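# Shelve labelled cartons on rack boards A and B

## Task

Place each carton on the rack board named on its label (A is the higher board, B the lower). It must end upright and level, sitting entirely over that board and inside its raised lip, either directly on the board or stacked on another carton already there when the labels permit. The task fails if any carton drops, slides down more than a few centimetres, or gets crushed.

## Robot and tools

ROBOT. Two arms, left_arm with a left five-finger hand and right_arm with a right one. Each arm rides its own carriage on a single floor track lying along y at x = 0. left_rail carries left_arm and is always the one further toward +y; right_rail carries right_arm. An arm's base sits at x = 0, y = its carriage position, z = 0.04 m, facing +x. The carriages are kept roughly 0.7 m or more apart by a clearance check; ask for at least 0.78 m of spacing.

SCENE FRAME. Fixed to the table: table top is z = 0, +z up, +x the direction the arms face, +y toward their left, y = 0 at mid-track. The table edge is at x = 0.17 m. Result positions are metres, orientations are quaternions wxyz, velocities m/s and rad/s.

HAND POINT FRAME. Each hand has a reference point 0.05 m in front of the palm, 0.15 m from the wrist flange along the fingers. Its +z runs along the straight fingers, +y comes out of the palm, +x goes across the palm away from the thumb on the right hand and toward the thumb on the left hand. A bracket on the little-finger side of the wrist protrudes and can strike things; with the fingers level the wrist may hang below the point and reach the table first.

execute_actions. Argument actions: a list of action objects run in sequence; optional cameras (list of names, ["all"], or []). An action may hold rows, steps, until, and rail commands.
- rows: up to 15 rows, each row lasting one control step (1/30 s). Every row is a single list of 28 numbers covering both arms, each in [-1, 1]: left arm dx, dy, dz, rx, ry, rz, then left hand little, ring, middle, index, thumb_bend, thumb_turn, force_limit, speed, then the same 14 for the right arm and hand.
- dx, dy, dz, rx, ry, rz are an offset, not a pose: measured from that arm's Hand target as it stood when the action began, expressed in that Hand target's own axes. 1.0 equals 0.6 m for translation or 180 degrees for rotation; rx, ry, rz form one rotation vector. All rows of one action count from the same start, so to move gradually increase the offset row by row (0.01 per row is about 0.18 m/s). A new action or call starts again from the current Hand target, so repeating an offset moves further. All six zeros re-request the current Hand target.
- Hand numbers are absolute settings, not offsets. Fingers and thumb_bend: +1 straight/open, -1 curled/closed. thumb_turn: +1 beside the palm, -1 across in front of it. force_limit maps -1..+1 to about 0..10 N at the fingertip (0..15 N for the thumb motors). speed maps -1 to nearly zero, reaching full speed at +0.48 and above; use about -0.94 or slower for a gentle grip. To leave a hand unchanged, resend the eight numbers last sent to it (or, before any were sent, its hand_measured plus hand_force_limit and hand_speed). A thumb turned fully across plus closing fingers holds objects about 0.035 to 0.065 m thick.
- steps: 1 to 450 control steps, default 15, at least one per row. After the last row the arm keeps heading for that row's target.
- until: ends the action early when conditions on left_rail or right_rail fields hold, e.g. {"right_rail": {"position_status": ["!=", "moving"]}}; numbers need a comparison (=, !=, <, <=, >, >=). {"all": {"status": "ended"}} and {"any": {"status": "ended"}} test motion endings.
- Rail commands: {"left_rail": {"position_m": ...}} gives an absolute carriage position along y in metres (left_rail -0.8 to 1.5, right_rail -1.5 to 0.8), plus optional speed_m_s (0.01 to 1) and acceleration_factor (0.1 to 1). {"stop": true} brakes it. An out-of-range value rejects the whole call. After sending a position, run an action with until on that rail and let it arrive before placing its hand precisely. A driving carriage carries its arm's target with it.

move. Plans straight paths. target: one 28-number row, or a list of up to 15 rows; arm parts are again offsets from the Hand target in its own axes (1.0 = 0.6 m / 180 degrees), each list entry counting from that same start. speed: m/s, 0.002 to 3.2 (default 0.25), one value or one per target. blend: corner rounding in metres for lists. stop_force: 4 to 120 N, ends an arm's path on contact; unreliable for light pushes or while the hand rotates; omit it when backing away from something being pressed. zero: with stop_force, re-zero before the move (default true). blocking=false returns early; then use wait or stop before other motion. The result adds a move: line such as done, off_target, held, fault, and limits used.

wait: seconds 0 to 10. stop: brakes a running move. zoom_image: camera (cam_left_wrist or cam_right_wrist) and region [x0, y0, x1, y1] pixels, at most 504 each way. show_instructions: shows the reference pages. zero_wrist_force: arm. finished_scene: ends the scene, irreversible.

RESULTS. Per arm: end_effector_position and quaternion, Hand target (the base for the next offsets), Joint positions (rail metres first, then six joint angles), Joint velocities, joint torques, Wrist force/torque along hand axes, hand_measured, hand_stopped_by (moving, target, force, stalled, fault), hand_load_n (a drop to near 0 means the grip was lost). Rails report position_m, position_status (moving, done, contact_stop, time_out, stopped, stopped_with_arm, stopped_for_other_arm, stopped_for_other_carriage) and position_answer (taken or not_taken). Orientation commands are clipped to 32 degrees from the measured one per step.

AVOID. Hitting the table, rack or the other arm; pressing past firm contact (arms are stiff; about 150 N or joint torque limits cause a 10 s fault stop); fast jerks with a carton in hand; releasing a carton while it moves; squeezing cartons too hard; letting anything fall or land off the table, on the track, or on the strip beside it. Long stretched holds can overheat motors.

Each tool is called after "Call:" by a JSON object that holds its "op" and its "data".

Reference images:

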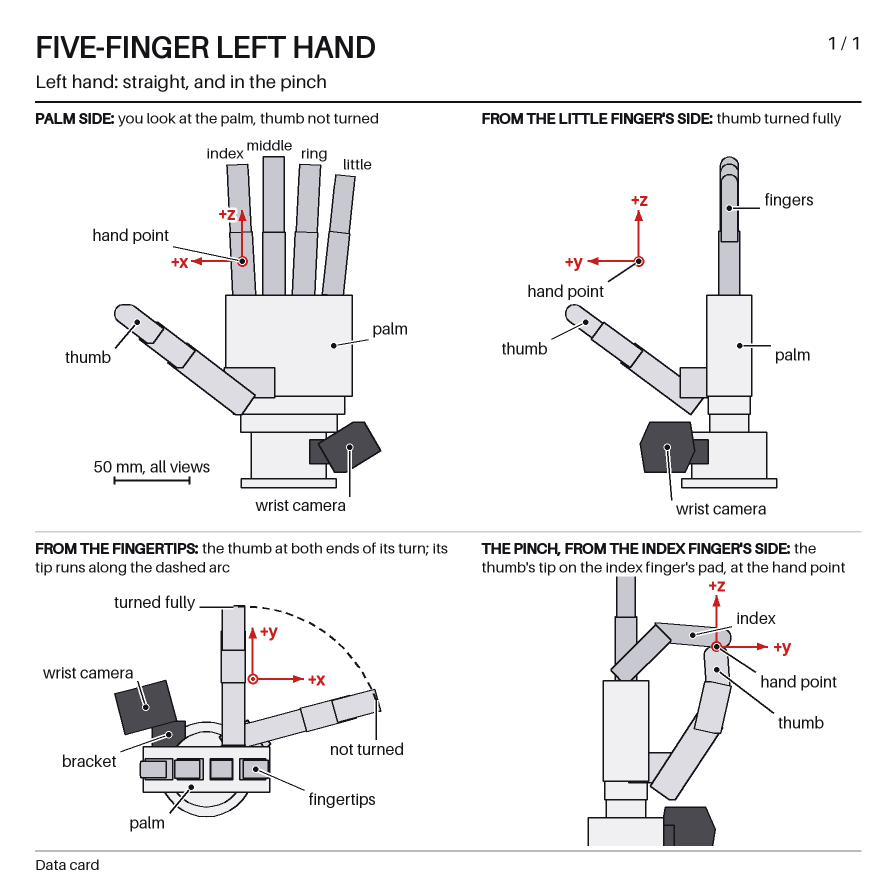

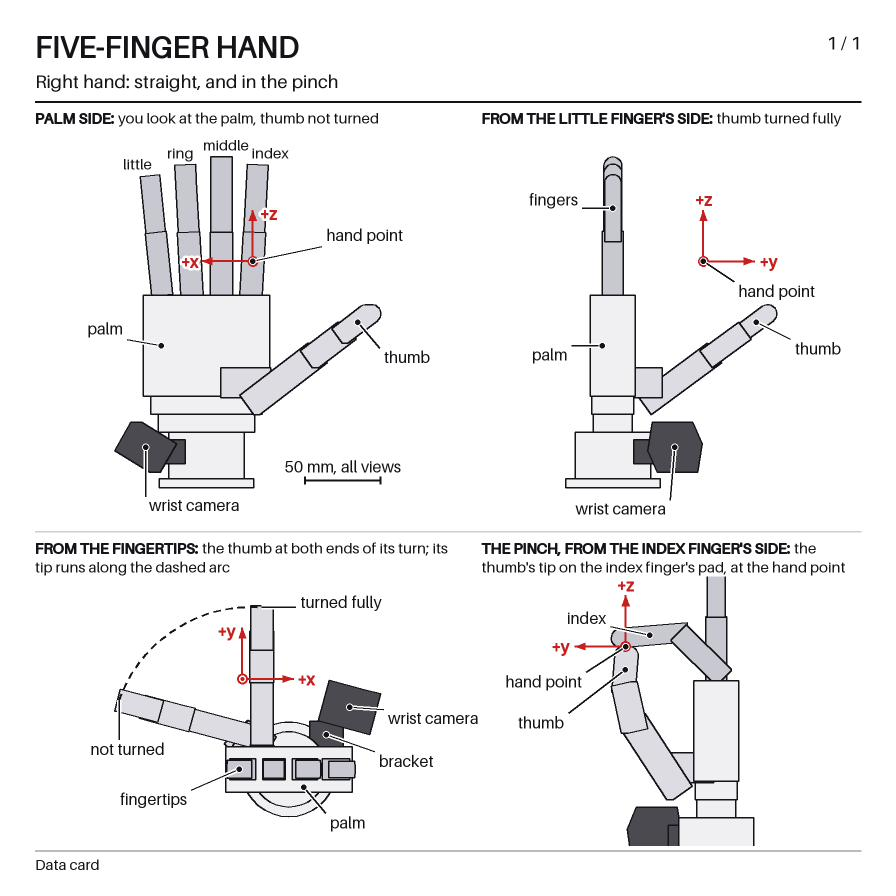

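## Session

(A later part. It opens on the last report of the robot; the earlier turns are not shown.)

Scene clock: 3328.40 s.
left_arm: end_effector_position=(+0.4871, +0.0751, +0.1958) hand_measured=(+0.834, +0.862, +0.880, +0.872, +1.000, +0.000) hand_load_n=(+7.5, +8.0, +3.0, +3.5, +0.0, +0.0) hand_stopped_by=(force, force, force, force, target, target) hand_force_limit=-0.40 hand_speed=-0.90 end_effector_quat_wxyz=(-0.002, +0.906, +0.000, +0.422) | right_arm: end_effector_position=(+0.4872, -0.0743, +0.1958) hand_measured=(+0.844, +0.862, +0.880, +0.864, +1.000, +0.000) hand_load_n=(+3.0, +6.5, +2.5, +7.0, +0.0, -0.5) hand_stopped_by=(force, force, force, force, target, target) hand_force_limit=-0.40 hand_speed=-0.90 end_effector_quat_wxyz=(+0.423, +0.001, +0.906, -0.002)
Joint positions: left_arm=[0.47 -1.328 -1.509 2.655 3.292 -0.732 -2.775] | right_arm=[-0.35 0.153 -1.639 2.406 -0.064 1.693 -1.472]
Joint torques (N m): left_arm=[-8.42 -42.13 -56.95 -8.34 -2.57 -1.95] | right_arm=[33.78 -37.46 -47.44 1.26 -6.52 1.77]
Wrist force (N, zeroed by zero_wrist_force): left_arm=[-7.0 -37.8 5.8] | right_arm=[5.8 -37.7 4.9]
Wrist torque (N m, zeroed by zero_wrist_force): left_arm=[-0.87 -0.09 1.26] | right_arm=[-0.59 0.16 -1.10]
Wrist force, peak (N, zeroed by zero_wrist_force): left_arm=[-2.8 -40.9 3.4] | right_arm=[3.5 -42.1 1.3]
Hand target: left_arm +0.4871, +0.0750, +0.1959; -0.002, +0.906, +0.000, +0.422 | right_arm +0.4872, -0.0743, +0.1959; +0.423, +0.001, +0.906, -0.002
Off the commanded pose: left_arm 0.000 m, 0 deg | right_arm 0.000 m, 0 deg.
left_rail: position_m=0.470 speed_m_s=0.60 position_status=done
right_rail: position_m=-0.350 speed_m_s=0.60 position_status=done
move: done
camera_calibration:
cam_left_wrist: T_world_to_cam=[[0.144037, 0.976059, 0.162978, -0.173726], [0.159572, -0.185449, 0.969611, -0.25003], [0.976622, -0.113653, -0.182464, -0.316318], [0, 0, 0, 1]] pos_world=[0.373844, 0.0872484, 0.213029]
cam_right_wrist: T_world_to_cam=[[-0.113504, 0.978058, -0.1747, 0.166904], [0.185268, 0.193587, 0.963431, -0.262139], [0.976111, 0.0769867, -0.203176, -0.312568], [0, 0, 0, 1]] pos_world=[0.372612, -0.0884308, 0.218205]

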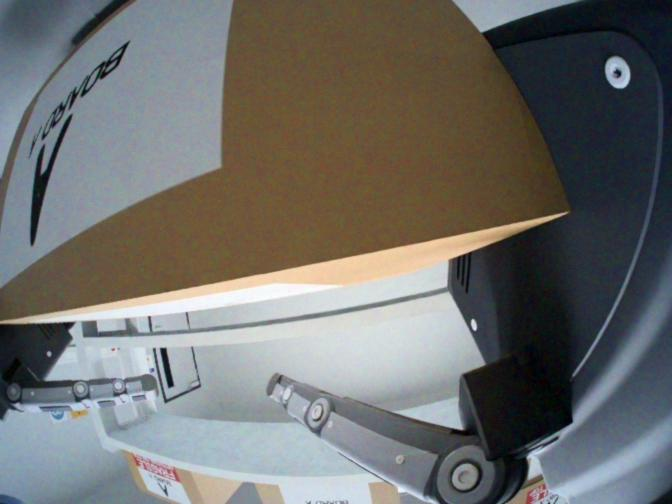

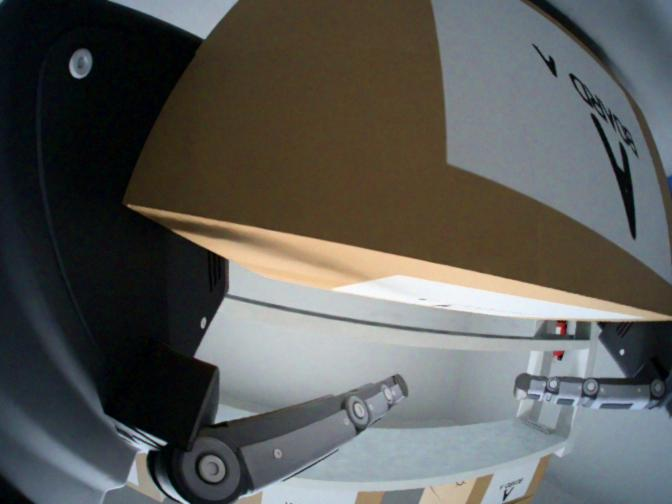

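Call:
{"op": "move", "data": {"target": [0.0383,0.0001,-0.0321,0,0,0,0.6,0.6,0.6,0.6,1,0,-0.4,-0.9,-0.0383,0.0001,-0.0321,0,0,0,0.6,0.6,0.6,0.6,1,0,-0.4,-0.9], "speed": 0.04}}

Call:
{"op": "move", "data": {"target": [0.1226,-0.0003,-0.1029,0,0,0,0.6,0.6,0.6,0.6,1,0,-0.4,-0.9,-0.1226,-0.0003,-0.1029,0,0,0,0.6,0.6,0.6,0.6,1,0,-0.4,-0.9], "speed": 0.07}}

Call:
{"op": "move", "data": {"target": [0.1226,-0.0004,-0.1029,0,0,0,0.6,0.6,0.6,0.6,1,0,-0.4,-0.9,-0.1226,-0.0004,-0.1029,0,0,0,0.6,0.6,0.6,0.6,1,0,-0.4,-0.9], "speed": 0.07}}

Scene clock: 3337.50 s.
left_arm: end_effector_position=(+0.4872, +0.0750, +0.2258) hand_measured=(+0.834, +0.862, +0.880, +0.872, +1.000, +0.000) hand_load_n=(+7.0, +7.5, +2.5, +3.0, +0.0, -0.5) hand_stopped_by=(force, force, force, force, target, target) hand_force_limit=-0.40 hand_speed=-0.90 end_effector_quat_wxyz=(-0.002, +0.906, +0.000, +0.422) | right_arm: end_effector_position=(+0.4871, -0.0742, +0.2258) hand_measured=(+0.844, +0.862, +0.880, +0.864, +1.000, +0.000) hand_load_n=(+3.0, +6.0, +3.0, +7.0, +0.0, +0.0) hand_stopped_by=(force, force, force, force, target, target) hand_force_limit=-0.40 hand_speed=-0.90 end_effector_quat_wxyz=(+0.423, +0.001, +0.906, -0.002)
Joint positions: left_arm=[0.47 -1.327 -1.6 2.635 3.402 -0.732 -2.775] | right_arm=[-0.35 0.154 -1.686 2.377 0.013 1.694 -1.471]
Joint torques (N m): left_arm=[-40 -39.19 -65.69 -8.53 -1.82 -3.69] | right_arm=[37.57 -40.23 -50.8 0.61 -10.34 2.77]
Wrist force (N, zeroed by zero_wrist_force): left_arm=[-7.5 -46.8 4.5] | right_arm=[5.2 -46.4 6.4]
Wrist torque (N m, zeroed by zero_wrist_force): left_arm=[-1.50 -0.09 1.71] | right_arm=[-0.98 0.19 -1.40]
Wrist force, peak (N, zeroed by zero_wrist_force): left_arm=[-6.8 -50.1 5.0] | right_arm=[5.6 -49.7 5.3]
Hand target: left_arm +0.4872, +0.0749, +0.2259; -0.002, +0.906, +0.000, +0.422 | right_arm +0.4871, -0.0742, +0.2259; +0.423, +0.001, +0.906, -0.002
Off the commanded pose: left_arm 0.000 m, 0 deg | right_arm 0.000 m, 0 deg.
left_rail: position_m=0.470 speed_m_s=0.60 position_status=done
right_rail: position_m=-0.350 speed_m_s=0.60 position_status=done
move: done

Scene clock: 3339.43 s.
left_arm: end_effector_position=(+0.4872, +0.0748, +0.3218) hand_measured=(+0.834, +0.862, +0.880, +0.872, +1.000, +0.000) hand_load_n=(+7.0, +7.0, +2.0, +2.0, -0.5, +0.0) hand_stopped_by=(force, force, force, force, target, target) hand_force_limit=-0.40 hand_speed=-0.90 end_effector_quat_wxyz=(-0.002, +0.906, +0.000, +0.422) | right_arm: end_effector_position=(+0.4870, -0.0740, +0.3219) hand_measured=(+0.844, +0.862, +0.880, +0.864, +1.000, +0.000) hand_load_n=(+3.0, +6.5, +3.5, +7.5, -0.5, +0.0) hand_stopped_by=(force, force, force, force, target, target) hand_force_limit=-0.40 hand_speed=-0.90 end_effector_quat_wxyz=(+0.423, +0.001, +0.906, -0.002)
Joint positions: left_arm=[0.47 -1.327 -1.831 2.547 3.721 -0.732 -2.775] | right_arm=[-0.35 0.155 -1.804 2.267 0.24 1.694 -1.471]
Joint torques (N m): left_arm=[-46.75 -26.04 -78.82 -10.23 -0.98 -3.77] | right_arm=[19.93 -32.46 -57.2 0.47 -16.44 -0.16]
Wrist force (N, zeroed by zero_wrist_force): left_arm=[-7.8 -61.7 3.5] | right_arm=[5.0 -61.1 7.5]
Wrist torque (N m, zeroed by zero_wrist_force): left_arm=[-2.33 -0.07 2.39] | right_arm=[-1.53 0.15 -1.96]
Wrist force, peak (N, zeroed by zero_wrist_force): left_arm=[-7.0 -62.0 3.1] | right_arm=[4.0 -61.3 7.1]
Hand target: left_arm +0.4872, +0.0748, +0.3219; -0.002, +0.906, +0.000, +0.422 | right_arm +0.4870, -0.0740, +0.3219; +0.423, +0.001, +0.906, -0.002
Off the commanded pose: left_arm 0.000 m, 0 deg | right_arm 0.000 m, 0 deg.
left_rail: position_m=0.470 speed_m_s=0.60 position_status=done
right_rail: position_m=-0.350 speed_m_s=0.60 position_status=done
move: done

Scene clock: 3341.33 s.
left_arm: end_effector_position=(+0.4873, +0.0748, +0.4178) hand_measured=(+0.834, +0.862, +0.880, +0.872, +1.000, +0.000) hand_load_n=(+7.0, +7.0, +1.5, +1.5, +0.0, +0.0) hand_stopped_by=(force, force, force, force, target, target) hand_force_limit=-0.40 hand_speed=-0.90 end_effector_quat_wxyz=(-0.002, +0.906, +0.000, +0.422) | right_arm: end_effector_position=(+0.4869, -0.0740, +0.4179) hand_measured=(+0.844, +0.862, +0.880, +0.864, +1.000, +0.000) hand_load_n=(+3.0, +6.5, +3.5, +8.0, +0.0, -0.5) hand_stopped_by=(force, force, force, force, target, target) hand_force_limit=-0.40 hand_speed=-0.90 end_effector_quat_wxyz=(+0.423, +0.001, +0.906, -0.002)
Joint positions: left_arm=[0.47 -1.327 -1.973 2.427 3.983 -0.732 -2.775] | right_arm=[-0.35 0.155 -1.873 2.135 0.441 1.694 -1.471]
Joint torques (N m): left_arm=[-50.38 -11.45 -81.46 -11.46 -1.11 -4.01] | right_arm=[41.57 -30.04 -58.52 0.18 -15.73 1.57]
Wrist force (N, zeroed by zero_wrist_force): left_arm=[-8.9 -70.8 2.5] | right_arm=[3.9 -70.3 8.6]
Wrist torque (N m, zeroed by zero_wrist_force): left_arm=[-2.89 -0.01 2.78] | right_arm=[-2.03 0.20 -2.23]
Wrist force, peak (N, zeroed by zero_wrist_force): left_arm=[-8.9 -70.8 2.5] | right_arm=[3.9 -70.3 8.6]
Hand target: left_arm +0.4873, +0.0747, +0.4179; -0.002, +0.906, +0.000, +0.422 | right_arm +0.4869, -0.0740, +0.4180; +0.423, +0.001, +0.906, -0.002
Off the commanded pose: left_arm 0.000 m, 0 deg | right_arm 0.000 m, 0 deg.
left_rail: position_m=0.470 speed_m_s=0.60 position_status=done
right_rail: position_m=-0.350 speed_m_s=0.60 position_status=done
move: done

Call:
{"op": "move", "data": {"target": [0.1226,-0.0008,-0.1029,0,0,0,0.6,0.6,0.6,0.6,1,0,-0.4,-0.9,-0.1226,-0.0008,-0.1029,0,0,0,0.6,0.6,0.6,0.6,1,0,-0.4,-0.9], "speed": 0.07}}

Call:
{"op": "move", "data": {"target": [0.1226,-0.0004,-0.1029,0,0,0,0.6,0.6,0.6,0.6,1,0,-0.4,-0.9,-0.1226,-0.0004,-0.1029,0,0,0,0.6,0.6,0.6,0.6,1,0,-0.4,-0.9], "speed": 0.07}}

Scene clock: 3349.93 s.
left_arm: end_effector_position=(+0.4874, +0.0750, +0.5139) hand_measured=(+0.834, +0.862, +0.880, +0.872, +1.000, +0.000) hand_load_n=(+7.5, +7.0, +1.5, +1.5, +0.0, +0.0) hand_stopped_by=(force, force, force, force, target, target) hand_force_limit=-0.40 hand_speed=-0.90 end_effector_quat_wxyz=(-0.002, +0.906, +0.000, +0.422) | right_arm: end_effector_position=(+0.4867, -0.0742, +0.5139) hand_measured=(+0.844, +0.862, +0.880, +0.864, +1.000, +0.000) hand_load_n=(+3.0, +6.5, +3.5, +8.0, +0.0, -0.5) hand_stopped_by=(force, force, force, force, target, target) hand_force_limit=-0.40 hand_speed=-0.90 end_effector_quat_wxyz=(+0.423, +0.001, +0.906, -0.002)
Joint positions: left_arm=[0.47 -1.327 -2.048 2.287 4.198 -0.732 -2.774] | right_arm=[-0.35 0.154 -1.903 1.985 0.622 1.694 -1.471]
Joint torques (N m): left_arm=[-39.34 -6.12 -72.71 -9.33 -1.21 -3.98] | right_arm=[10.01 -26.41 -59.51 0.64 -15.03 -2.17]
Wrist force (N, zeroed by zero_wrist_force): left_arm=[-8.6 -53.9 2.0] | right_arm=[3.9 -53.4 9.3]
Wrist torque (N m, zeroed by zero_wrist_force): left_arm=[-1.98 -0.13 2.27] | right_arm=[-1.13 0.08 -1.46]
Wrist force, peak (N, zeroed by zero_wrist_force): left_arm=[-8.7 -77.1 3.2] | right_arm=[3.7 -76.1 7.7]
Hand target: left_arm +0.4873, +0.0749, +0.5140; -0.002, +0.906, +0.000, +0.422 | right_arm +0.4867, -0.0742, +0.5140; +0.423, +0.001, +0.906, -0.002
Off the commanded pose: left_arm 0.000 m, 0 deg | right_arm 0.000 m, 0 deg.
left_rail: position_m=0.470 speed_m_s=0.60 position_status=done
right_rail: position_m=-0.350 speed_m_s=0.60 position_status=done
move: done

Scene clock: 3351.77 s.
left_arm: end_effector_position=(+0.4874, +0.0750, +0.6099) hand_measured=(+0.834, +0.862, +0.880, +0.872, +1.000, +0.000) hand_load_n=(+7.5, +7.0, +1.5, +1.5, +0.0, +0.0) hand_stopped_by=(force, force, force, force, target, target) hand_force_limit=-0.40 hand_speed=-0.90 end_effector_quat_wxyz=(-0.002, +0.906, +0.000, +0.422) | right_arm: end_effector_position=(+0.4866, -0.0741, +0.6099) hand_measured=(+0.844, +0.864, +0.880, +0.864, +1.000, +0.000) hand_load_n=(+3.0, +6.5, +3.5, +8.0, +0.0, -0.5) hand_stopped_by=(force, force, force, force, target, target) hand_force_limit=-0.40 hand_speed=-0.90 end_effector_quat_wxyz=(+0.423, +0.001, +0.906, -0.002)
Joint positions: left_arm=[0.47 -1.327 -2.077 2.131 4.383 -0.732 -2.774] | right_arm=[-0.35 0.154 -1.903 1.816 0.79 1.694 -1.471]
Joint torques (N m): left_arm=[-26.85 5.27 -70.04 -10.43 0.66 -4.11] | right_arm=[45.94 -6.91 -59.75 -0.14 -12.68 1.64]
Wrist force (N, zeroed by zero_wrist_force): left_arm=[-9.8 -62.9 2.0] | right_arm=[2.7 -63.1 9.9]
Wrist torque (N m, zeroed by zero_wrist_force): left_arm=[-2.40 0.00 2.61] | right_arm=[-1.59 0.18 -1.75]
Wrist force, peak (N, zeroed by zero_wrist_force): left_arm=[-9.8 -63.1 1.8] | right_arm=[2.7 -63.1 9.9]
Hand target: left_arm +0.4874, +0.0749, +0.6100; -0.002, +0.906, +0.000, +0.422 | right_arm +0.4866, -0.0741, +0.6100; +0.423, +0.001, +0.906, -0.002
Off the commanded pose: left_arm 0.000 m, 0 deg | right_arm 0.000 m, 0 deg.
left_rail: position_m=0.470 speed_m_s=0.60 position_status=done
right_rail: position_m=-0.350 speed_m_s=0.60 position_status=done
move: done

Call:
{"op": "move", "data": {"target": [0.1226,-0.0006,-0.1029,0,0,0,0.6,0.6,0.6,0.6,1,0,-0.4,-0.9,-0.1226,-0.0006,-0.1029,0,0,0,0.6,0.6,0.6,0.6,1,0,-0.4,-0.9], "speed": 0.07}}

Call:
{"op": "move", "data": {"target": [0.1226,-0.0005,-0.1029,0,0,0,0.6,0.6,0.6,0.6,1,0,-0.4,-0.9,-0.1226,-0.0005,-0.1029,0,0,0,0.6,0.6,0.6,0.6,1,0,-0.4,-0.9], "speed": 0.07}}

Scene clock: 3357.07 s.
left_arm: end_effector_position=(+0.4874, +0.0750, +0.7059) hand_measured=(+0.834, +0.862, +0.880, +0.872, +1.000, +0.000) hand_load_n=(+7.5, +7.0, +1.5, +1.5, +0.0, +0.0) hand_stopped_by=(force, force, force, force, target, target) hand_force_limit=-0.40 hand_speed=-0.90 end_effector_quat_wxyz=(-0.002, +0.906, +0.000, +0.422) | right_arm: end_effector_position=(+0.4865, -0.0742, +0.7060) hand_measured=(+0.844, +0.864, +0.880, +0.864, +1.000, +0.000) hand_load_n=(+3.0, +7.0, +4.0, +8.5, +0.0, +0.0) hand_stopped_by=(force, force, force, force, target, target) hand_force_limit=-0.40 hand_speed=-0.90 end_effector_quat_wxyz=(+0.423, +0.001, +0.906, -0.002)
Joint positions: left_arm=[0.47 -1.327 -2.072 1.96 4.548 -0.732 -2.774] | right_arm=[-0.35 0.154 -1.877 1.629 0.952 1.694 -1.471]
Joint torques (N m): left_arm=[-7.15 30.04 -62.95 -9.83 -4.04 -4.07] | right_arm=[23.92 -5.9 -59.25 1.07 -11.05 -0.11]
Wrist force (N, zeroed by zero_wrist_force): left_arm=[-10.3 -57.9 1.0] | right_arm=[2.8 -56.8 10.4]
Wrist torque (N m, zeroed by zero_wrist_force): left_arm=[-2.16 -0.03 2.39] | right_arm=[-1.13 0.16 -1.46]
Wrist force, peak (N, zeroed by zero_wrist_force): left_arm=[-10.4 -66.8 1.5] | right_arm=[3.0 -66.8 11.1]
Hand target: left_arm +0.4874, +0.0750, +0.7060; -0.002, +0.906, +0.000, +0.422 | right_arm +0.4865, -0.0742, +0.7061; +0.423, +0.001, +0.906, -0.002
Off the commanded pose: left_arm 0.000 m, 0 deg | right_arm 0.000 m, 0 deg.
left_rail: position_m=0.470 speed_m_s=0.60 position_status=done
right_rail: position_m=-0.350 speed_m_s=0.60 position_status=done
move: done

Scene clock: 3358.93 s.
left_arm: end_effector_position=(+0.4875, +0.0750, +0.8020) hand_measured=(+0.834, +0.862, +0.880, +0.870, +1.000, +0.000) hand_load_n=(+7.5, +7.0, +1.5, +1.0, +0.0, -0.5) hand_stopped_by=(force, force, force, force, target, target) hand_force_limit=-0.40 hand_speed=-0.90 end_effector_quat_wxyz=(-0.002, +0.906, +0.000, +0.422) | right_arm: end_effector_position=(+0.4864, -0.0742, +0.8020) hand_measured=(+0.844, +0.864, +0.880, +0.864, +1.000, +0.000) hand_load_n=(+3.0, +7.0, +4.5, +9.0, +0.0, +0.0) hand_stopped_by=(force, force, force, force, target, target) hand_force_limit=-0.40 hand_speed=-0.90 end_effector_quat_wxyz=(+0.423, +0.001, +0.906, -0.002)
Joint positions: left_arm=[0.47 -1.327 -2.041 1.774 4.703 -0.732 -2.774] | right_arm=[-0.35 0.154 -1.826 1.416 1.114 1.694 -1.471]
Joint torques (N m): left_arm=[-6.06 32.86 -56.33 -10.01 -4.02 -4.17] | right_arm=[39.24 -6.35 -53.79 1.43 -10.98 0.53]
Wrist force (N, zeroed by zero_wrist_force): left_arm=[-9.9 -56.0 0.5] | right_arm=[2.4 -55.2 10.9]
Wrist torque (N m, zeroed by zero_wrist_force): left_arm=[-2.07 -0.17 2.41] | right_arm=[-1.01 0.16 -1.33]
Wrist force, peak (N, zeroed by zero_wrist_force): left_arm=[-10.4 -58.1 1.1] | right_arm=[2.9 -56.9 10.5]
Hand target: left_arm +0.4875, +0.0750, +0.8021; -0.002, +0.906, +0.000, +0.422 | right_arm +0.4863, -0.0742, +0.8021; +0.423, +0.001, +0.906, -0.002
Off the commanded pose: left_arm 0.000 m, 0 deg | right_arm 0.000 m, 0 deg.
left_rail: position_m=0.470 speed_m_s=0.60 position_status=done
right_rail: position_m=-0.350 speed_m_s=0.60 position_status=done
move: done

Call:
{"op": "move", "data": {"target": [0.1139,0.0177,0.1357,0,0,0,0.6,0.6,0.6,0.6,1,0,-0.4,-0.9,-0.1139,-0.0173,0.1357,0,0,0,0.6,0.6,0.6,0.6,1,0,-0.4,-0.9], "speed": 0.06}}

Call:
{"op": "move", "data": {"target": [0.1139,0.0177,0.1357,0,0,0,0.6,0.6,0.6,0.6,1,0,-0.4,-0.9,-0.1139,-0.0173,0.1357,0,0,0,0.6,0.6,0.6,0.6,1,0,-0.4,-0.9], "speed": 0.06}}

Scene clock: 3367.70 s.
left_arm: end_effector_position=(+0.5937, +0.0645, +0.8020) hand_measured=(+0.834, +0.862, +0.880, +0.870, +1.000, +0.000) hand_load_n=(+6.0, +5.5, +0.0, +0.0, -0.5, +0.0) hand_stopped_by=(force, force, force, force, target, target) hand_force_limit=-0.40 hand_speed=-0.90 end_effector_quat_wxyz=(-0.002, +0.906, +0.000, +0.422) | right_arm: end_effector_position=(+0.5925, -0.0850, +0.8023) hand_measured=(+0.844, +0.864, +0.880, +0.864, +1.000, +0.000) hand_load_n=(+3.5, +7.5, +4.5, +9.0, +0.0, +0.0) hand_stopped_by=(force, force, force, force, target, target) hand_force_limit=-0.40 hand_speed=-0.90 end_effector_quat_wxyz=(+0.423, +0.001, +0.906, -0.002)
Joint positions: left_arm=[0.47 -1.104 -1.894 1.732 4.387 -0.816 -2.478] | right_arm=[-0.35 0.085 -1.685 1.303 1.08 1.641 -1.516]
Joint torques (N m): left_arm=[-0.9 12.87 -58.74 -12.51 -6.9 2.38] | right_arm=[13.75 -24.02 -56.8 -2.33 -13.9 -2.43]
Wrist force (N, zeroed by zero_wrist_force): left_arm=[-9.1 -41.3 -0.6] | right_arm=[2.7 -41.1 12.2]
Wrist torque (N m, zeroed by zero_wrist_force): left_arm=[-1.68 -0.08 1.59] | right_arm=[-0.40 0.39 -0.81]
Wrist force, peak (N, zeroed by zero_wrist_force): left_arm=[-10.6 -62.5 -0.6] | right_arm=[2.1 -61.7 10.9]
Hand target: left_arm +0.5938, +0.0645, +0.8020; -0.002, +0.906, +0.000, +0.422 | right_arm +0.5926, -0.0850, +0.8023; +0.423, +0.001, +0.906, -0.002
Off the commanded pose: left_arm 0.000 m, 0 deg | right_arm 0.000 m, 0 deg.
left_rail: position_m=0.470 speed_m_s=0.60 position_status=done
right_rail: position_m=-0.350 speed_m_s=0.60 position_status=done
move: done

Scene clock: 3369.93 s.
left_arm: end_effector_position=(+0.6999, +0.0541, +0.8019) hand_measured=(+0.834, +0.862, +0.880, +0.870, +1.000, +0.000) hand_load_n=(+5.0, +4.5, +0.0, +0.0, +0.0, -0.5) hand_stopped_by=(force, force, force, force, target, target) hand_force_limit=-0.40 hand_speed=-0.90 end_effector_quat_wxyz=(-0.002, +0.906, +0.000, +0.422) | right_arm: end_effector_position=(+0.6987, -0.0957, +0.8025) hand_measured=(+0.844, +0.864, +0.880, +0.864, +1.000, +0.000) hand_load_n=(+5.0, +8.0, +5.0, +9.0, +0.0, +0.0) hand_stopped_by=(force, force, force, force, target, target) hand_force_limit=-0.40 hand_speed=-0.90 end_effector_quat_wxyz=(+0.423, +0.001, +0.906, -0.002)
Joint positions: left_arm=[0.47 -0.941 -1.733 1.634 4.202 -0.902 -2.294] | right_arm=[-0.35 0.044 -1.526 1.151 1.073 1.61 -1.542]
Joint torques (N m): left_arm=[2.41 -9.34 -59.52 -10.79 -6.64 2.18] | right_arm=[6.97 -49.84 -55.12 2.83 -11.56 -2.22]
Wrist force (N, zeroed by zero_wrist_force): left_arm=[-7.9 -29.8 -1.0] | right_arm=[4.1 -29.5 12.1]
Wrist torque (N m, zeroed by zero_wrist_force): left_arm=[-1.18 -0.18 1.00] | right_arm=[0.10 0.35 -0.47]
Wrist force, peak (N, zeroed by zero_wrist_force): left_arm=[-10.1 -42.0 -2.3] | right_arm=[3.3 -41.2 12.2]
Hand target: left_arm +0.7001, +0.0540, +0.8019; -0.002, +0.906, +0.000, +0.422 | right_arm +0.6989, -0.0957, +0.8025; +0.423, +0.001, +0.906, -0.002
Off the commanded pose: left_arm 0.000 m, 0 deg | right_arm 0.000 m, 0 deg.
left_rail: position_m=0.470 speed_m_s=0.60 position_status=done
right_rail: position_m=-0.350 speed_m_s=0.60 position_status=done
move: done

Call:
{"op": "move", "data": {"target": [0,0.0004,0,0,0,0,0.6,0.6,0.6,0.6,1,0,-0.4,-0.9,0,0.0004,0,0,0,0,0.6,0.6,0.6,0.6,1,0,-0.4,-0.9], "speed": 0.005}}

Call:
{"op": "move", "data": {"target": [0.1139,0.0177,0.1357,0,0,0,0.6,0.6,0.6,0.6,1,0,-0.4,-0.9,-0.1139,-0.0173,0.1357,0,0,0,0.6,0.6,0.6,0.6,1,0,-0.4,-0.9], "speed": 0.06, "cameras": ["all"]}}

Call:
{"op": "zoom_image", "data": {"camera": "cam_right_wrist", "region": [500, 0, 672, 240]}}

Call:
{"op": "zoom_image", "data": {"camera": "cam_left_wrist", "region": [0, 0, 172, 240]}}

Scene clock: 3376.23 s.
left_arm: end_effector_position=(+0.7001, +0.0539, +0.8019) hand_measured=(+0.834, +0.862, +0.880, +0.870, +1.000, +0.000) hand_load_n=(+5.0, +4.5, +0.0, +0.0, +0.0, +0.0) hand_stopped_by=(force, force, force, force, target, target) hand_force_limit=-0.40 hand_speed=-0.90 end_effector_quat_wxyz=(-0.002, +0.906, +0.000, +0.422) | right_arm: end_effector_position=(+0.6989, -0.0956, +0.8025) hand_measured=(+0.844, +0.864, +0.880, +0.864, +1.000, +0.000) hand_load_n=(+4.5, +8.0, +5.0, +9.0, +0.0, +0.0) hand_stopped_by=(force, force, force, force, target, target) hand_force_limit=-0.40 hand_speed=-0.90 end_effector_quat_wxyz=(+0.423, +0.001, +0.906, -0.002)
Joint positions: left_arm=[0.47 -0.941 -1.732 1.634 4.202 -0.902 -2.294] | right_arm=[-0.35 0.045 -1.526 1.15 1.073 1.61 -1.542]
Joint torques (N m): left_arm=[-40.67 -2.04 -59.35 -6.21 -1.91 -3.45] | right_arm=[46.9 -46.54 -56.6 2.59 -8.05 2.07]
Wrist force (N, zeroed by zero_wrist_force): left_arm=[-8.3 -42.7 -1.2] | right_arm=[3.4 -42.7 12.2]
Wrist torque (N m, zeroed by zero_wrist_force): left_arm=[-1.83 -0.22 1.59] | right_arm=[-0.57 0.36 -0.93]
Wrist force, peak (N, zeroed by zero_wrist_force): left_arm=[-8.3 -42.7 -1.2] | right_arm=[3.4 -42.7 12.2]
Hand target: left_arm +0.7001, +0.0538, +0.8019; -0.002, +0.906, +0.000, +0.422 | right_arm +0.6989, -0.0955, +0.8025; +0.423, +0.001, +0.906, -0.002
Off the commanded pose: left_arm 0.000 m, 0 deg | right_arm 0.000 m, 0 deg.
left_rail: position_m=0.470 speed_m_s=0.60 position_status=done
right_rail: position_m=-0.350 speed_m_s=0.60 position_status=done
move: done

Scene clock: 3378.50 s.
left_arm: end_effector_position=(+0.8063, +0.0433, +0.8018) hand_measured=(+0.834, +0.862, +0.880, +0.870, +1.000, +0.000) hand_load_n=(+4.5, +3.5, +0.0, +0.0, +0.0, -0.5) hand_stopped_by=(force, force, force, force, target, target) hand_force_limit=-0.40 hand_speed=-0.90 end_effector_quat_wxyz=(-0.002, +0.906, +0.000, +0.422) | right_arm: end_effector_position=(+0.8050, -0.1063, +0.8026) hand_measured=(+0.844, +0.864, +0.880, +0.864, +1.000, +0.000) hand_load_n=(+5.5, +8.5, +5.5, +9.0, +0.0, +0.0) hand_stopped_by=(force, force, force, force, target, target) hand_force_limit=-0.40 hand_speed=-0.90 end_effector_quat_wxyz=(+0.423, +0.001, +0.906, -0.002)
Joint positions: left_arm=[0.47 -0.819 -1.567 1.494 4.104 -0.975 -2.173] | right_arm=[-0.35 0.018 -1.349 0.946 1.1 1.59 -1.559]
Joint torques (N m): left_arm=[-6.59 -19.44 -59.84 -10.64 -8.86 2.47] | right_arm=[12.3 -65.5 -55.99 2.35 -12.96 -2.17]
Wrist force (N, zeroed by zero_wrist_force): left_arm=[-6.7 -36.1 -2.7] | right_arm=[3.9 -36.4 13.7]
Wrist torque (N m, zeroed by zero_wrist_force): left_arm=[-1.57 -0.22 1.29] | right_arm=[-0.22 0.45 -0.86]
Wrist force, peak (N, zeroed by zero_wrist_force): left_arm=[-8.0 -50.6 -0.9] | right_arm=[3.7 -50.5 11.8]
Hand target: left_arm +0.8064, +0.0433, +0.8018; -0.002, +0.906, +0.000, +0.422 | right_arm +0.8051, -0.1063, +0.8026; +0.423, +0.001, +0.906, -0.002
Off the commanded pose: left_arm 0.000 m, 0 deg | right_arm 0.000 m, 0 deg.
left_rail: position_m=0.470 speed_m_s=0.60 position_status=done
right_rail: position_m=-0.350 speed_m_s=0.60 position_status=done
move: done
camera_calibration:
cam_left_wrist: T_world_to_cam=[[0.143911, 0.97609, 0.162904, -0.28738], [0.159509, -0.185345, 0.969641, -0.894415], [0.976651, -0.113557, -0.182369, -0.521189], [0, 0, 0, 1]] pos_world=[0.693044, 0.0555483, 0.819029]
cam_right_wrist: T_world_to_cam=[[-0.113506, 0.978056, -0.17471, 0.34029], [0.185267, 0.193598, 0.963429, -0.899429], [0.976111, 0.0769867, -0.203176, -0.497026], [0, 0, 0, 1]] pos_world=[0.690412, -0.120431, 0.825005]

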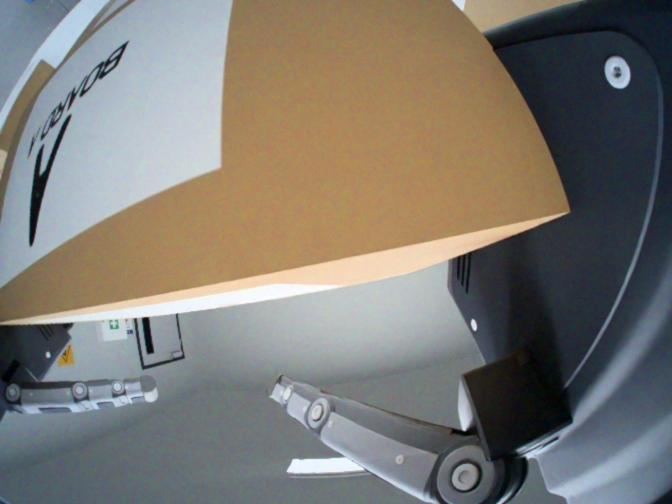

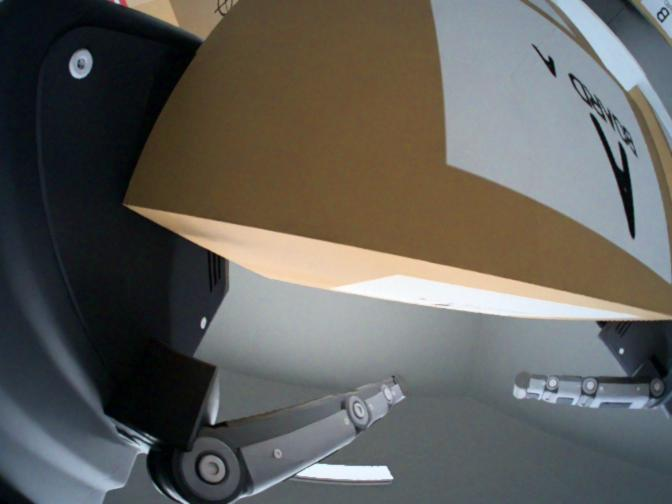

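Scaled by 2.100 from the camera's 672x504 image, which has a finer 960x720 frame.

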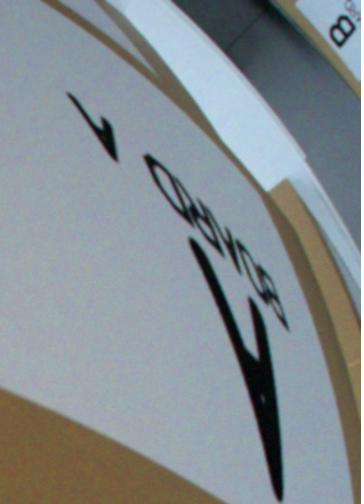

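Scaled by 2.100 from the camera's 672x504 image, which has a finer 960x720 frame.

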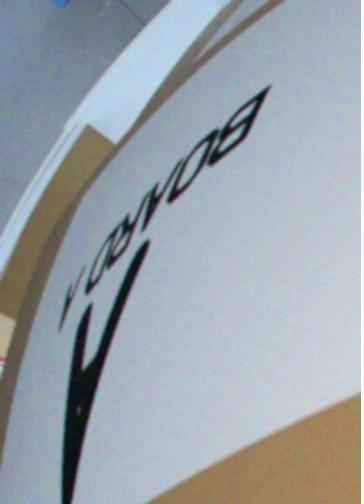

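Call:
{"op": "move", "data": {"target": [-0.0300,0.0002,0.0252,0,0,0,0.6,0.6,0.6,0.6,1,0,-0.4,-0.9,0.0309,0.0002,0.0259,0,0,0,0.6,0.6,0.6,0.6,1,0,-0.4,-0.9], "speed": 0.04}}

Call:
{"op": "move", "data": {"target": [-0.0255,0,0.0214,0,0,0,0.6,0.6,0.6,0.6,1,0,-0.4,-0.9,0.0255,0,0.0214,0,0,0,0.6,0.6,0.6,0.6,1,0,-0.4,-0.9], "speed": 0.015, "stop_force": 12}}

Call:
{"op": "move", "data": {"target": [-0.0019,0,0.0016,0,0,0,0.6,0.6,0.6,0.6,1,0,-0.4,-0.9,0.0019,0,0.0016,0,0,0,0.6,0.6,0.6,0.6,1,0,-0.4,-0.9], "speed": 0.01}}

Scene clock: 3386.70 s.
left_arm: end_effector_position=(+0.8064, +0.0433, +0.7784) hand_measured=(+0.834, +0.862, +0.880, +0.870, +1.000, +0.000) hand_load_n=(+6.0, +5.0, +0.0, +0.0, +0.0, -0.5) hand_stopped_by=(force, force, force, force, target, target) hand_force_limit=-0.40 hand_speed=-0.90 end_effector_quat_wxyz=(-0.002, +0.906, +0.000, +0.422) | right_arm: end_effector_position=(+0.8051, -0.1062, +0.7785) hand_measured=(+0.844, +0.864, +0.880, +0.864, +1.000, +0.000) hand_load_n=(+3.5, +7.5, +4.5, +8.5, +0.0, +0.0) hand_stopped_by=(force, force, force, force, target, target) hand_force_limit=-0.40 hand_speed=-0.90 end_effector_quat_wxyz=(+0.423, +0.001, +0.906, -0.002)
Joint positions: left_arm=[0.47 -0.819 -1.569 1.537 4.063 -0.975 -2.173] | right_arm=[-0.35 0.018 -1.367 1.013 1.05 1.59 -1.559]
Joint torques (N m): left_arm=[-29.43 -47.63 -44.68 -11.45 -6.98 -1.22] | right_arm=[48.45 -85.03 -39.59 -2.68 -7.75 0.5]
Wrist force (N, zeroed by zero_wrist_force): left_arm=[-8.5 -39.4 -0.1] | right_arm=[3.1 -38.9 11.2]
Wrist torque (N m, zeroed by zero_wrist_force): left_arm=[-1.60 0.02 1.41] | right_arm=[-0.59 0.55 -0.81]
Wrist force, peak (N, zeroed by zero_wrist_force): left_arm=[-7.4 -41.8 -2.4] | right_arm=[3.9 -41.5 12.8]
Hand target: left_arm +0.8064, +0.0432, +0.7783; -0.002, +0.906, +0.000, +0.422 | right_arm +0.8051, -0.1062, +0.7785; +0.423, +0.001, +0.906, -0.002
Off the commanded pose: left_arm 0.000 m, 0 deg | right_arm 0.000 m, 0 deg.
left_rail: position_m=0.470 speed_m_s=0.60 position_status=done
right_rail: position_m=-0.350 speed_m_s=0.60 position_status=done
move: done

Scene clock: 3388.20 s.
left_arm: end_effector_position=(+0.8064, +0.0433, +0.7732) hand_measured=(+0.834, +0.862, +0.880, +0.870, +1.000, +0.000) hand_load_n=(+6.0, +5.0, +0.5, +0.5, +0.0, +0.0) hand_stopped_by=(force, force, force, force, target, target) hand_force_limit=-0.40 hand_speed=-0.90 end_effector_quat_wxyz=(-0.002, +0.906, +0.000, +0.422) | right_arm: end_effector_position=(+0.8051, -0.1062, +0.7733) hand_measured=(+0.844, +0.864, +0.880, +0.864, +1.000, +0.000) hand_load_n=(+3.5, +7.0, +4.0, +8.0, +0.0, +0.0) hand_stopped_by=(force, force, force, force, target, target) hand_force_limit=-0.40 hand_speed=-0.90 end_effector_quat_wxyz=(+0.423, +0.001, +0.906, -0.002)
Joint positions: left_arm=[0.47 -0.819 -1.569 1.547 4.054 -0.975 -2.173] | right_arm=[-0.35 0.018 -1.37 1.027 1.04 1.59 -1.559]
Joint torques (N m): left_arm=[-36.11 -18.25 -57.29 -4.92 -5.18 0.69] | right_arm=[40.7 -52.36 -49.95 3.55 -8.31 1.16]
Wrist force (N, zeroed by zero_wrist_force): left_arm=[-3.9 -37.1 -3.3] | right_arm=[-0.3 -39.5 3.9]
Wrist torque (N m, zeroed by zero_wrist_force): left_arm=[-1.05 -0.19 1.56] | right_arm=[-0.06 -0.27 -0.95]
Wrist force, peak (N, zeroed by zero_wrist_force): left_arm=[-8.2 -39.4 -0.3] | right_arm=[3.5 -39.4 11.1]
Hand target: left_arm +0.8064, +0.0433, +0.7732; -0.002, +0.906, +0.000, +0.422 (not the last commanded pose) | right_arm +0.8051, -0.1062, +0.7733; +0.423, +0.001, +0.906, -0.002 (not the last commanded pose)
Off the commanded pose: left_arm 0.015 m, 0 deg | right_arm 0.015 m, 0 deg.
left_rail: position_m=0.470 speed_m_s=0.60 position_status=done
right_rail: position_m=-0.350 speed_m_s=0.60 position_status=done
move: contact (left_arm, right_arm)

Scene clock: 3388.90 s.
left_arm: end_effector_position=(+0.8064, +0.0433, +0.7717) hand_measured=(+0.834, +0.862, +0.880, +0.870, +1.000, +0.000) hand_load_n=(+6.0, +5.5, +0.5, +0.5, +0.0, -0.5) hand_stopped_by=(force, force, force, force, target, target) hand_force_limit=-0.40 hand_speed=-0.90 end_effector_quat_wxyz=(-0.002, +0.906, +0.000, +0.422) | right_arm: end_effector_position=(+0.8051, -0.1062, +0.7719) hand_measured=(+0.844, +0.864, +0.880, +0.864, +1.000, +0.000) hand_load_n=(+3.5, +7.0, +3.5, +7.5, +0.0, +0.0) hand_stopped_by=(force, force, force, force, target, target) hand_force_limit=-0.40 hand_speed=-0.90 end_effector_quat_wxyz=(+0.423, +0.001, +0.906, -0.002)
Joint positions: left_arm=[0.47 -0.819 -1.569 1.549 4.051 -0.975 -2.173] | right_arm=[-0.35 0.018 -1.371 1.031 1.037 1.59 -1.559]
Joint torques (N m): left_arm=[-31.1 -26.04 -30.43 -6.69 -5.57 0.74] | right_arm=[42.78 -51.84 -17.93 0.14 -8.85 0.75]
Wrist force (N, zeroed by zero_wrist_force): left_arm=[4.2 -37.4 -14.3] | right_arm=[-11.9 -41.7 -14.2]
Wrist torque (N m, zeroed by zero_wrist_force): left_arm=[-0.43 0.03 1.92] | right_arm=[0.79 -0.96 -1.53]
Wrist force, peak (N, zeroed by zero_wrist_force): left_arm=[3.6 -38.6 -14.4] | right_arm=[-11.9 -41.7 -14.2]
Hand target: left_arm +0.8064, +0.0433, +0.7717; -0.002, +0.906, +0.000, +0.422 | right_arm +0.8051, -0.1062, +0.7718; +0.423, +0.001, +0.906, -0.002
Off the commanded pose: left_arm 0.000 m, 0 deg | right_arm 0.000 m, 0 deg.
left_rail: position_m=0.470 speed_m_s=0.60 position_status=done
right_rail: position_m=-0.350 speed_m_s=0.60 position_status=done
move: done

Call:
{"op": "execute_actions", "data": {"actions": [{"rows":[[0,0,0,0,0,0,1,1,1,1,1,0,0,-0.5,0,0,0,0,0,0,1,1,1,1,1,0,0,-0.5]],"steps":45}]}}

Call:
{"op": "move", "data": {"target": [[0,-0.005,0,0,0,0,1,1,1,1,1,0,0,-0.5,0,-0.005,0,0,0,0,1,1,1,1,1,0,0,-0.5],[0,-0.045,0,0,0,0,1,1,1,1,1,0,0,-0.5,0,-0.045,0,0,0,0,1,1,1,1,1,0,0,-0.5],[0.1532,-0.045,-0.1286,0,0,0,1,1,1,1,1,0,0,-0.5,-0.1532,-0.045,-0.1286,0,0,0,1,1,1,1,1,0,0,-0.5],[-0.1683,-0.15,-0.5116,0,0,0,1,1,1,1,1,0,0,-0.5,0.1683,-0.15,-0.5116,0,0,0,1,1,1,1,1,0,0,-0.5]], "speed": [0.006,0.05,0.1,0.2], "cameras": ["all"]}}

Scene clock: 3397.70 s.
left_arm: end_effector_position=(+0.8064, +0.0433, +0.7717) hand_measured=(+1.000, +1.000, +1.000, +1.000, +1.000, +0.000) hand_load_n=(+0.0, +0.0, -0.5, +0.0, +0.0, +0.0) hand_stopped_by=(target, target, target, target, target, target) hand_force_limit=0.00 hand_speed=-0.50 end_effector_quat_wxyz=(-0.002, +0.906, +0.000, +0.422) | right_arm: end_effector_position=(+0.8051, -0.1062, +0.7718) hand_measured=(+1.000, +1.000, +1.000, +1.000, +1.000, +0.000) hand_load_n=(+0.0, -0.5, +0.0, +0.0, +0.0, +0.0) hand_stopped_by=(target, target, target, target, target, target) hand_force_limit=0.00 hand_speed=-0.50 end_effector_quat_wxyz=(+0.423, +0.001, +0.906, -0.002)
Joint positions: left_arm=[0.47 -0.819 -1.569 1.549 4.051 -0.975 -2.173] | right_arm=[-0.35 0.018 -1.371 1.031 1.037 1.59 -1.559]
Joint torques (N m): left_arm=[-10.29 -34.2 -60.75 -7.41 -7.33 1.5] | right_arm=[14.3 -69.89 -46.84 0.31 -7.91 -1.4]
Wrist force (N, zeroed by zero_wrist_force): left_arm=[-4.9 -38.6 3.5] | right_arm=[-2.5 -39.8 0.6]
Wrist torque (N m, zeroed by zero_wrist_force): left_arm=[-2.38 0.47 1.48] | right_arm=[-1.95 0.12 -1.23]
Wrist force, peak (N, zeroed by zero_wrist_force): left_arm=[4.6 -36.9 -14.5] | right_arm=[-12.1 -42.4 -15.3]
Hand target: left_arm +0.8064, +0.0433, +0.7717; -0.002, +0.906, +0.000, +0.422 | right_arm +0.8051, -0.1062, +0.7718; +0.423, +0.001, +0.906, -0.002
Off the commanded pose: left_arm 0.000 m, 0 deg | right_arm 0.000 m, 0 deg.
left_rail: position_m=0.470 speed_m_s=0.60 position_status=done
right_rail: position_m=-0.350 speed_m_s=0.60 position_status=done

Scene clock: 3403.03 s.
left_arm: end_effector_position=(+0.5063, +0.1326, +0.8920) hand_measured=(+1.000, +1.000, +1.000, +1.000, +1.000, +0.000) hand_load_n=(+0.0, +0.0, +0.0, +0.0, +0.0, +0.0) hand_stopped_by=(target, target, target, target, target, target) hand_force_limit=0.00 hand_speed=-0.50 end_effector_quat_wxyz=(-0.002, +0.906, +0.000, +0.422) | right_arm: end_effector_position=(+0.5046, -0.1948, +0.8916) hand_measured=(+1.000, +1.000, +1.000, +1.000, +1.000, +0.000) hand_load_n=(+0.0, +0.0, +0.0, +0.0, +0.0, +0.0) hand_stopped_by=(target, target, target, target, target, target) hand_force_limit=0.00 hand_speed=-0.50 end_effector_quat_wxyz=(+0.423, +0.001, +0.906, -0.002)
Joint positions: left_arm=[0.47 -1.234 -2.044 1.628 4.757 -0.762 -2.644] | right_arm=[-0.35 -0.298 -1.831 1.243 1.306 1.349 -1.765]
Joint torques (N m): left_arm=[-17.55 -17.12 -50.2 -1.74 5.62 -3.08] | right_arm=[-17.43 -22.72 -26.13 3.29 -3.06 -2.35]
Wrist force (N, zeroed by zero_wrist_force): left_arm=[-2.6 3.5 0.0] | right_arm=[2.2 3.0 -0.5]
Wrist torque (N m, zeroed by zero_wrist_force): left_arm=[0.52 0.39 -0.04] | right_arm=[0.52 -0.35 0.49]
Wrist force, peak (N, zeroed by zero_wrist_force): left_arm=[-5.0 -38.6 3.5] | right_arm=[-2.7 -39.9 0.7]
Hand target: left_arm +0.5063, +0.1326, +0.8921; -0.002, +0.906, +0.000, +0.422 | right_arm +0.5046, -0.1948, +0.8916; +0.423, +0.001, +0.906, -0.002
Off the commanded pose: left_arm 0.000 m, 0 deg | right_arm 0.000 m, 0 deg.
left_rail: position_m=0.470 speed_m_s=0.60 position_status=done
right_rail: position_m=-0.350 speed_m_s=0.60 position_status=done
move: done
camera_calibration:
cam_left_wrist: T_world_to_cam=[[0.143962, 0.976114, 0.162714, -0.345819], [0.159421, -0.185156, 0.969692, -0.917531], [0.976657, -0.113659, -0.182269, -0.201693], [0, 0, 0, 1]] pos_world=[0.393044, 0.144748, 0.909229]
cam_right_wrist: T_world_to_cam=[[-0.113489, 0.978057, -0.174714, 0.40828], [0.185173, 0.193591, 0.963449, -0.912273], [0.976131, 0.0769882, -0.20308, -0.179021], [0, 0, 0, 1]] pos_world=[0.390011, -0.208931, 0.913905]

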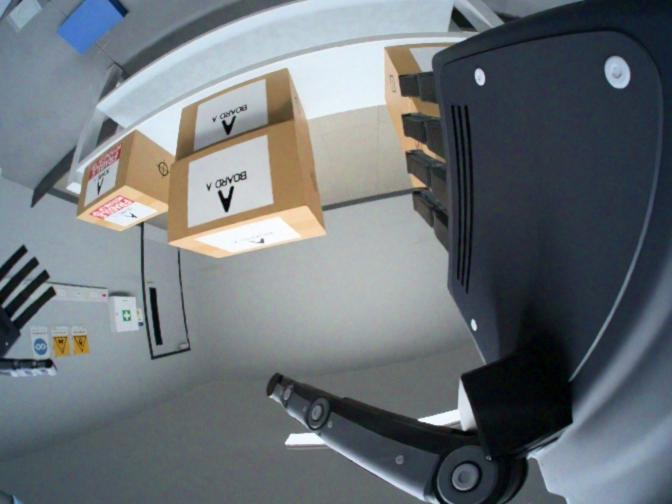

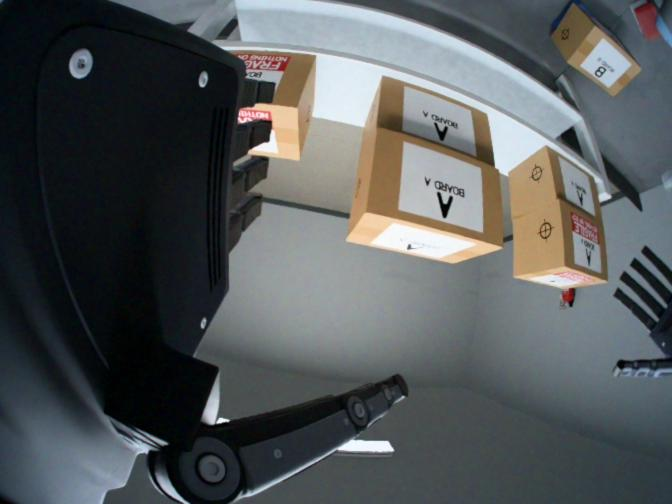

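Call:
{"op": "zoom_image", "data": {"camera": "cam_left_wrist", "region": [60, 40, 360, 270]}}

Call:
{"op": "zoom_image", "data": {"camera": "cam_right_wrist", "region": [230, 30, 630, 300]}}

Scaled by 1.680 from the camera's 672x504 image, which has a finer 960x720 frame.

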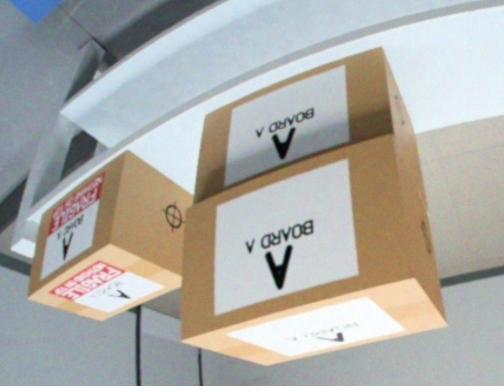

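Scaled by 1.260 from the camera's 672x504 image, which has a finer 960x720 frame.

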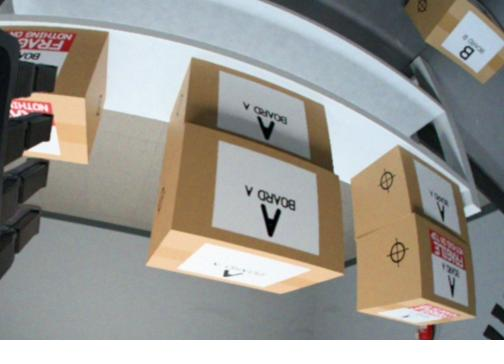

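Call:
{"op": "zoom_image", "data": {"camera": "cam_left_wrist", "region": [230, 20, 350, 140]}}

Call:
{"op": "zoom_image", "data": {"camera": "cam_right_wrist", "region": [330, 30, 450, 150]}}

Scaled by 4.200 from the camera's 672x504 image, which has a finer 960x720 frame.

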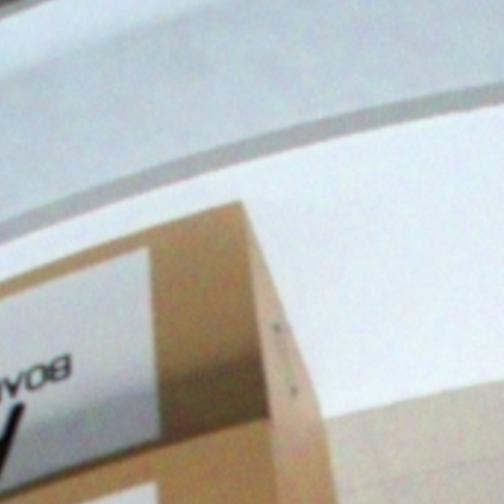

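Scaled by 4.200 from the camera's 672x504 image, which has a finer 960x720 frame.

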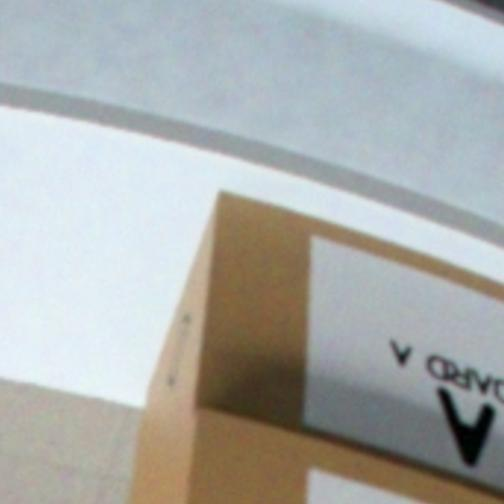

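Call:
{"op": "move", "data": {"target": [-0.2807,-0.1123,0.5266,0,0,0,1,1,1,1,1,0,0,-0.5,0.2782,-0.017,0.5282,0,0,0,1,1,1,1,1,0,0,-0.5], "speed": 0.15, "cameras": ["all"]}}

Scene clock: 3461.10 s.
left_arm: end_effector_position=(+0.6398, +0.2010, +0.5601) hand_measured=(+1.000, +1.000, +1.000, +1.000, +1.000, +0.000) hand_load_n=(+0.0, +0.0, +0.0, +0.0, +0.0, -0.5) hand_stopped_by=(target, target, target, target, target, target) hand_force_limit=0.00 hand_speed=-0.50 end_effector_quat_wxyz=(-0.002, +0.906, +0.000, +0.422) | right_arm: end_effector_position=(+0.6405, -0.2065, +0.5603) hand_measured=(+1.000, +1.000, +1.000, +1.000, +1.000, +0.000) hand_load_n=(+0.0, +0.0, +0.0, +0.0, +0.0, -0.5) hand_stopped_by=(target, target, target, target, target, target) hand_force_limit=0.00 hand_speed=-0.50 end_effector_quat_wxyz=(+0.423, +0.001, +0.906, -0.002)
Joint positions: left_arm=[0.47 -0.851 -1.923 2.209 3.763 -0.955 -2.204] | right_arm=[-0.35 -0.222 -1.745 1.789 0.665 1.406 -1.715]
Joint torques (N m): left_arm=[19.57 -3.67 -36.14 -7.35 -2.5 2.97] | right_arm=[13.13 -15.14 -34.04 -1.32 2.7 2.7]
Wrist force (N, zeroed by zero_wrist_force): left_arm=[-3.0 3.3 -1.1] | right_arm=[2.6 2.6 -0.1]
Wrist torque (N m, zeroed by zero_wrist_force): left_arm=[0.44 0.41 -0.28] | right_arm=[0.48 -0.51 0.36]
Wrist force, peak (N, zeroed by zero_wrist_force): left_arm=[-3.4 3.6 -0.8] | right_arm=[2.7 3.3 -0.4]
Hand target: left_arm +0.6398, +0.2010, +0.5601; -0.002, +0.906, +0.000, +0.422 | right_arm +0.6405, -0.2065, +0.5603; +0.423, +0.001, +0.906, -0.002
Off the commanded pose: left_arm 0.000 m, 0 deg | right_arm 0.000 m, 0 deg.
left_rail: position_m=0.470 speed_m_s=0.60 position_status=done
right_rail: position_m=-0.350 speed_m_s=0.60 position_status=done
move: done
camera_calibration:
cam_left_wrist: T_world_to_cam=[[0.143869, 0.976125, 0.162731, -0.37786], [0.159519, -0.185166, 0.969674, -0.604329], [0.976655, -0.113548, -0.18235, -0.384762], [0, 0, 0, 1]] pos_world=[0.526544, 0.213248, 0.577329]
cam_right_wrist: T_world_to_cam=[[-0.113586, 0.978047, -0.174705, 0.377308], [0.185153, 0.1936, 0.963451, -0.615971], [0.976123, 0.0770876, -0.203078, -0.378032], [0, 0, 0, 1]] pos_world=[0.525911, -0.220631, 0.582605]

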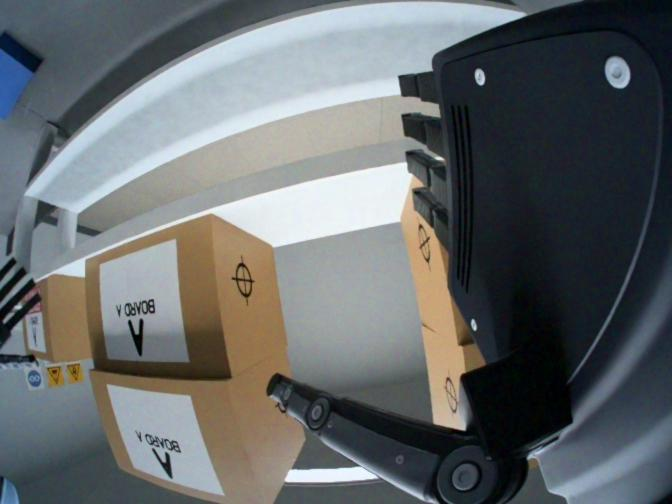

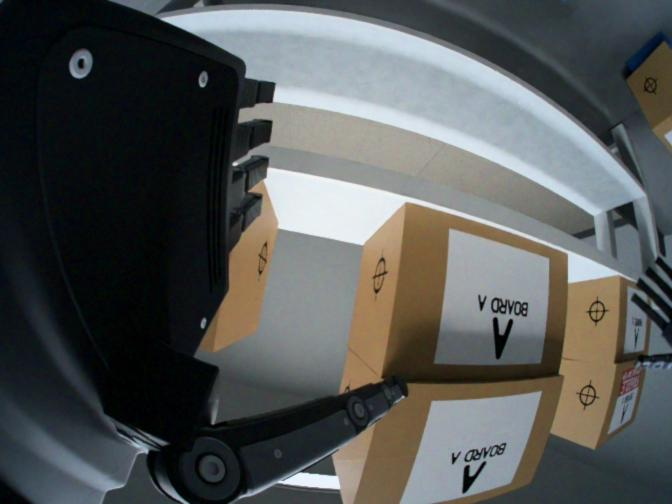

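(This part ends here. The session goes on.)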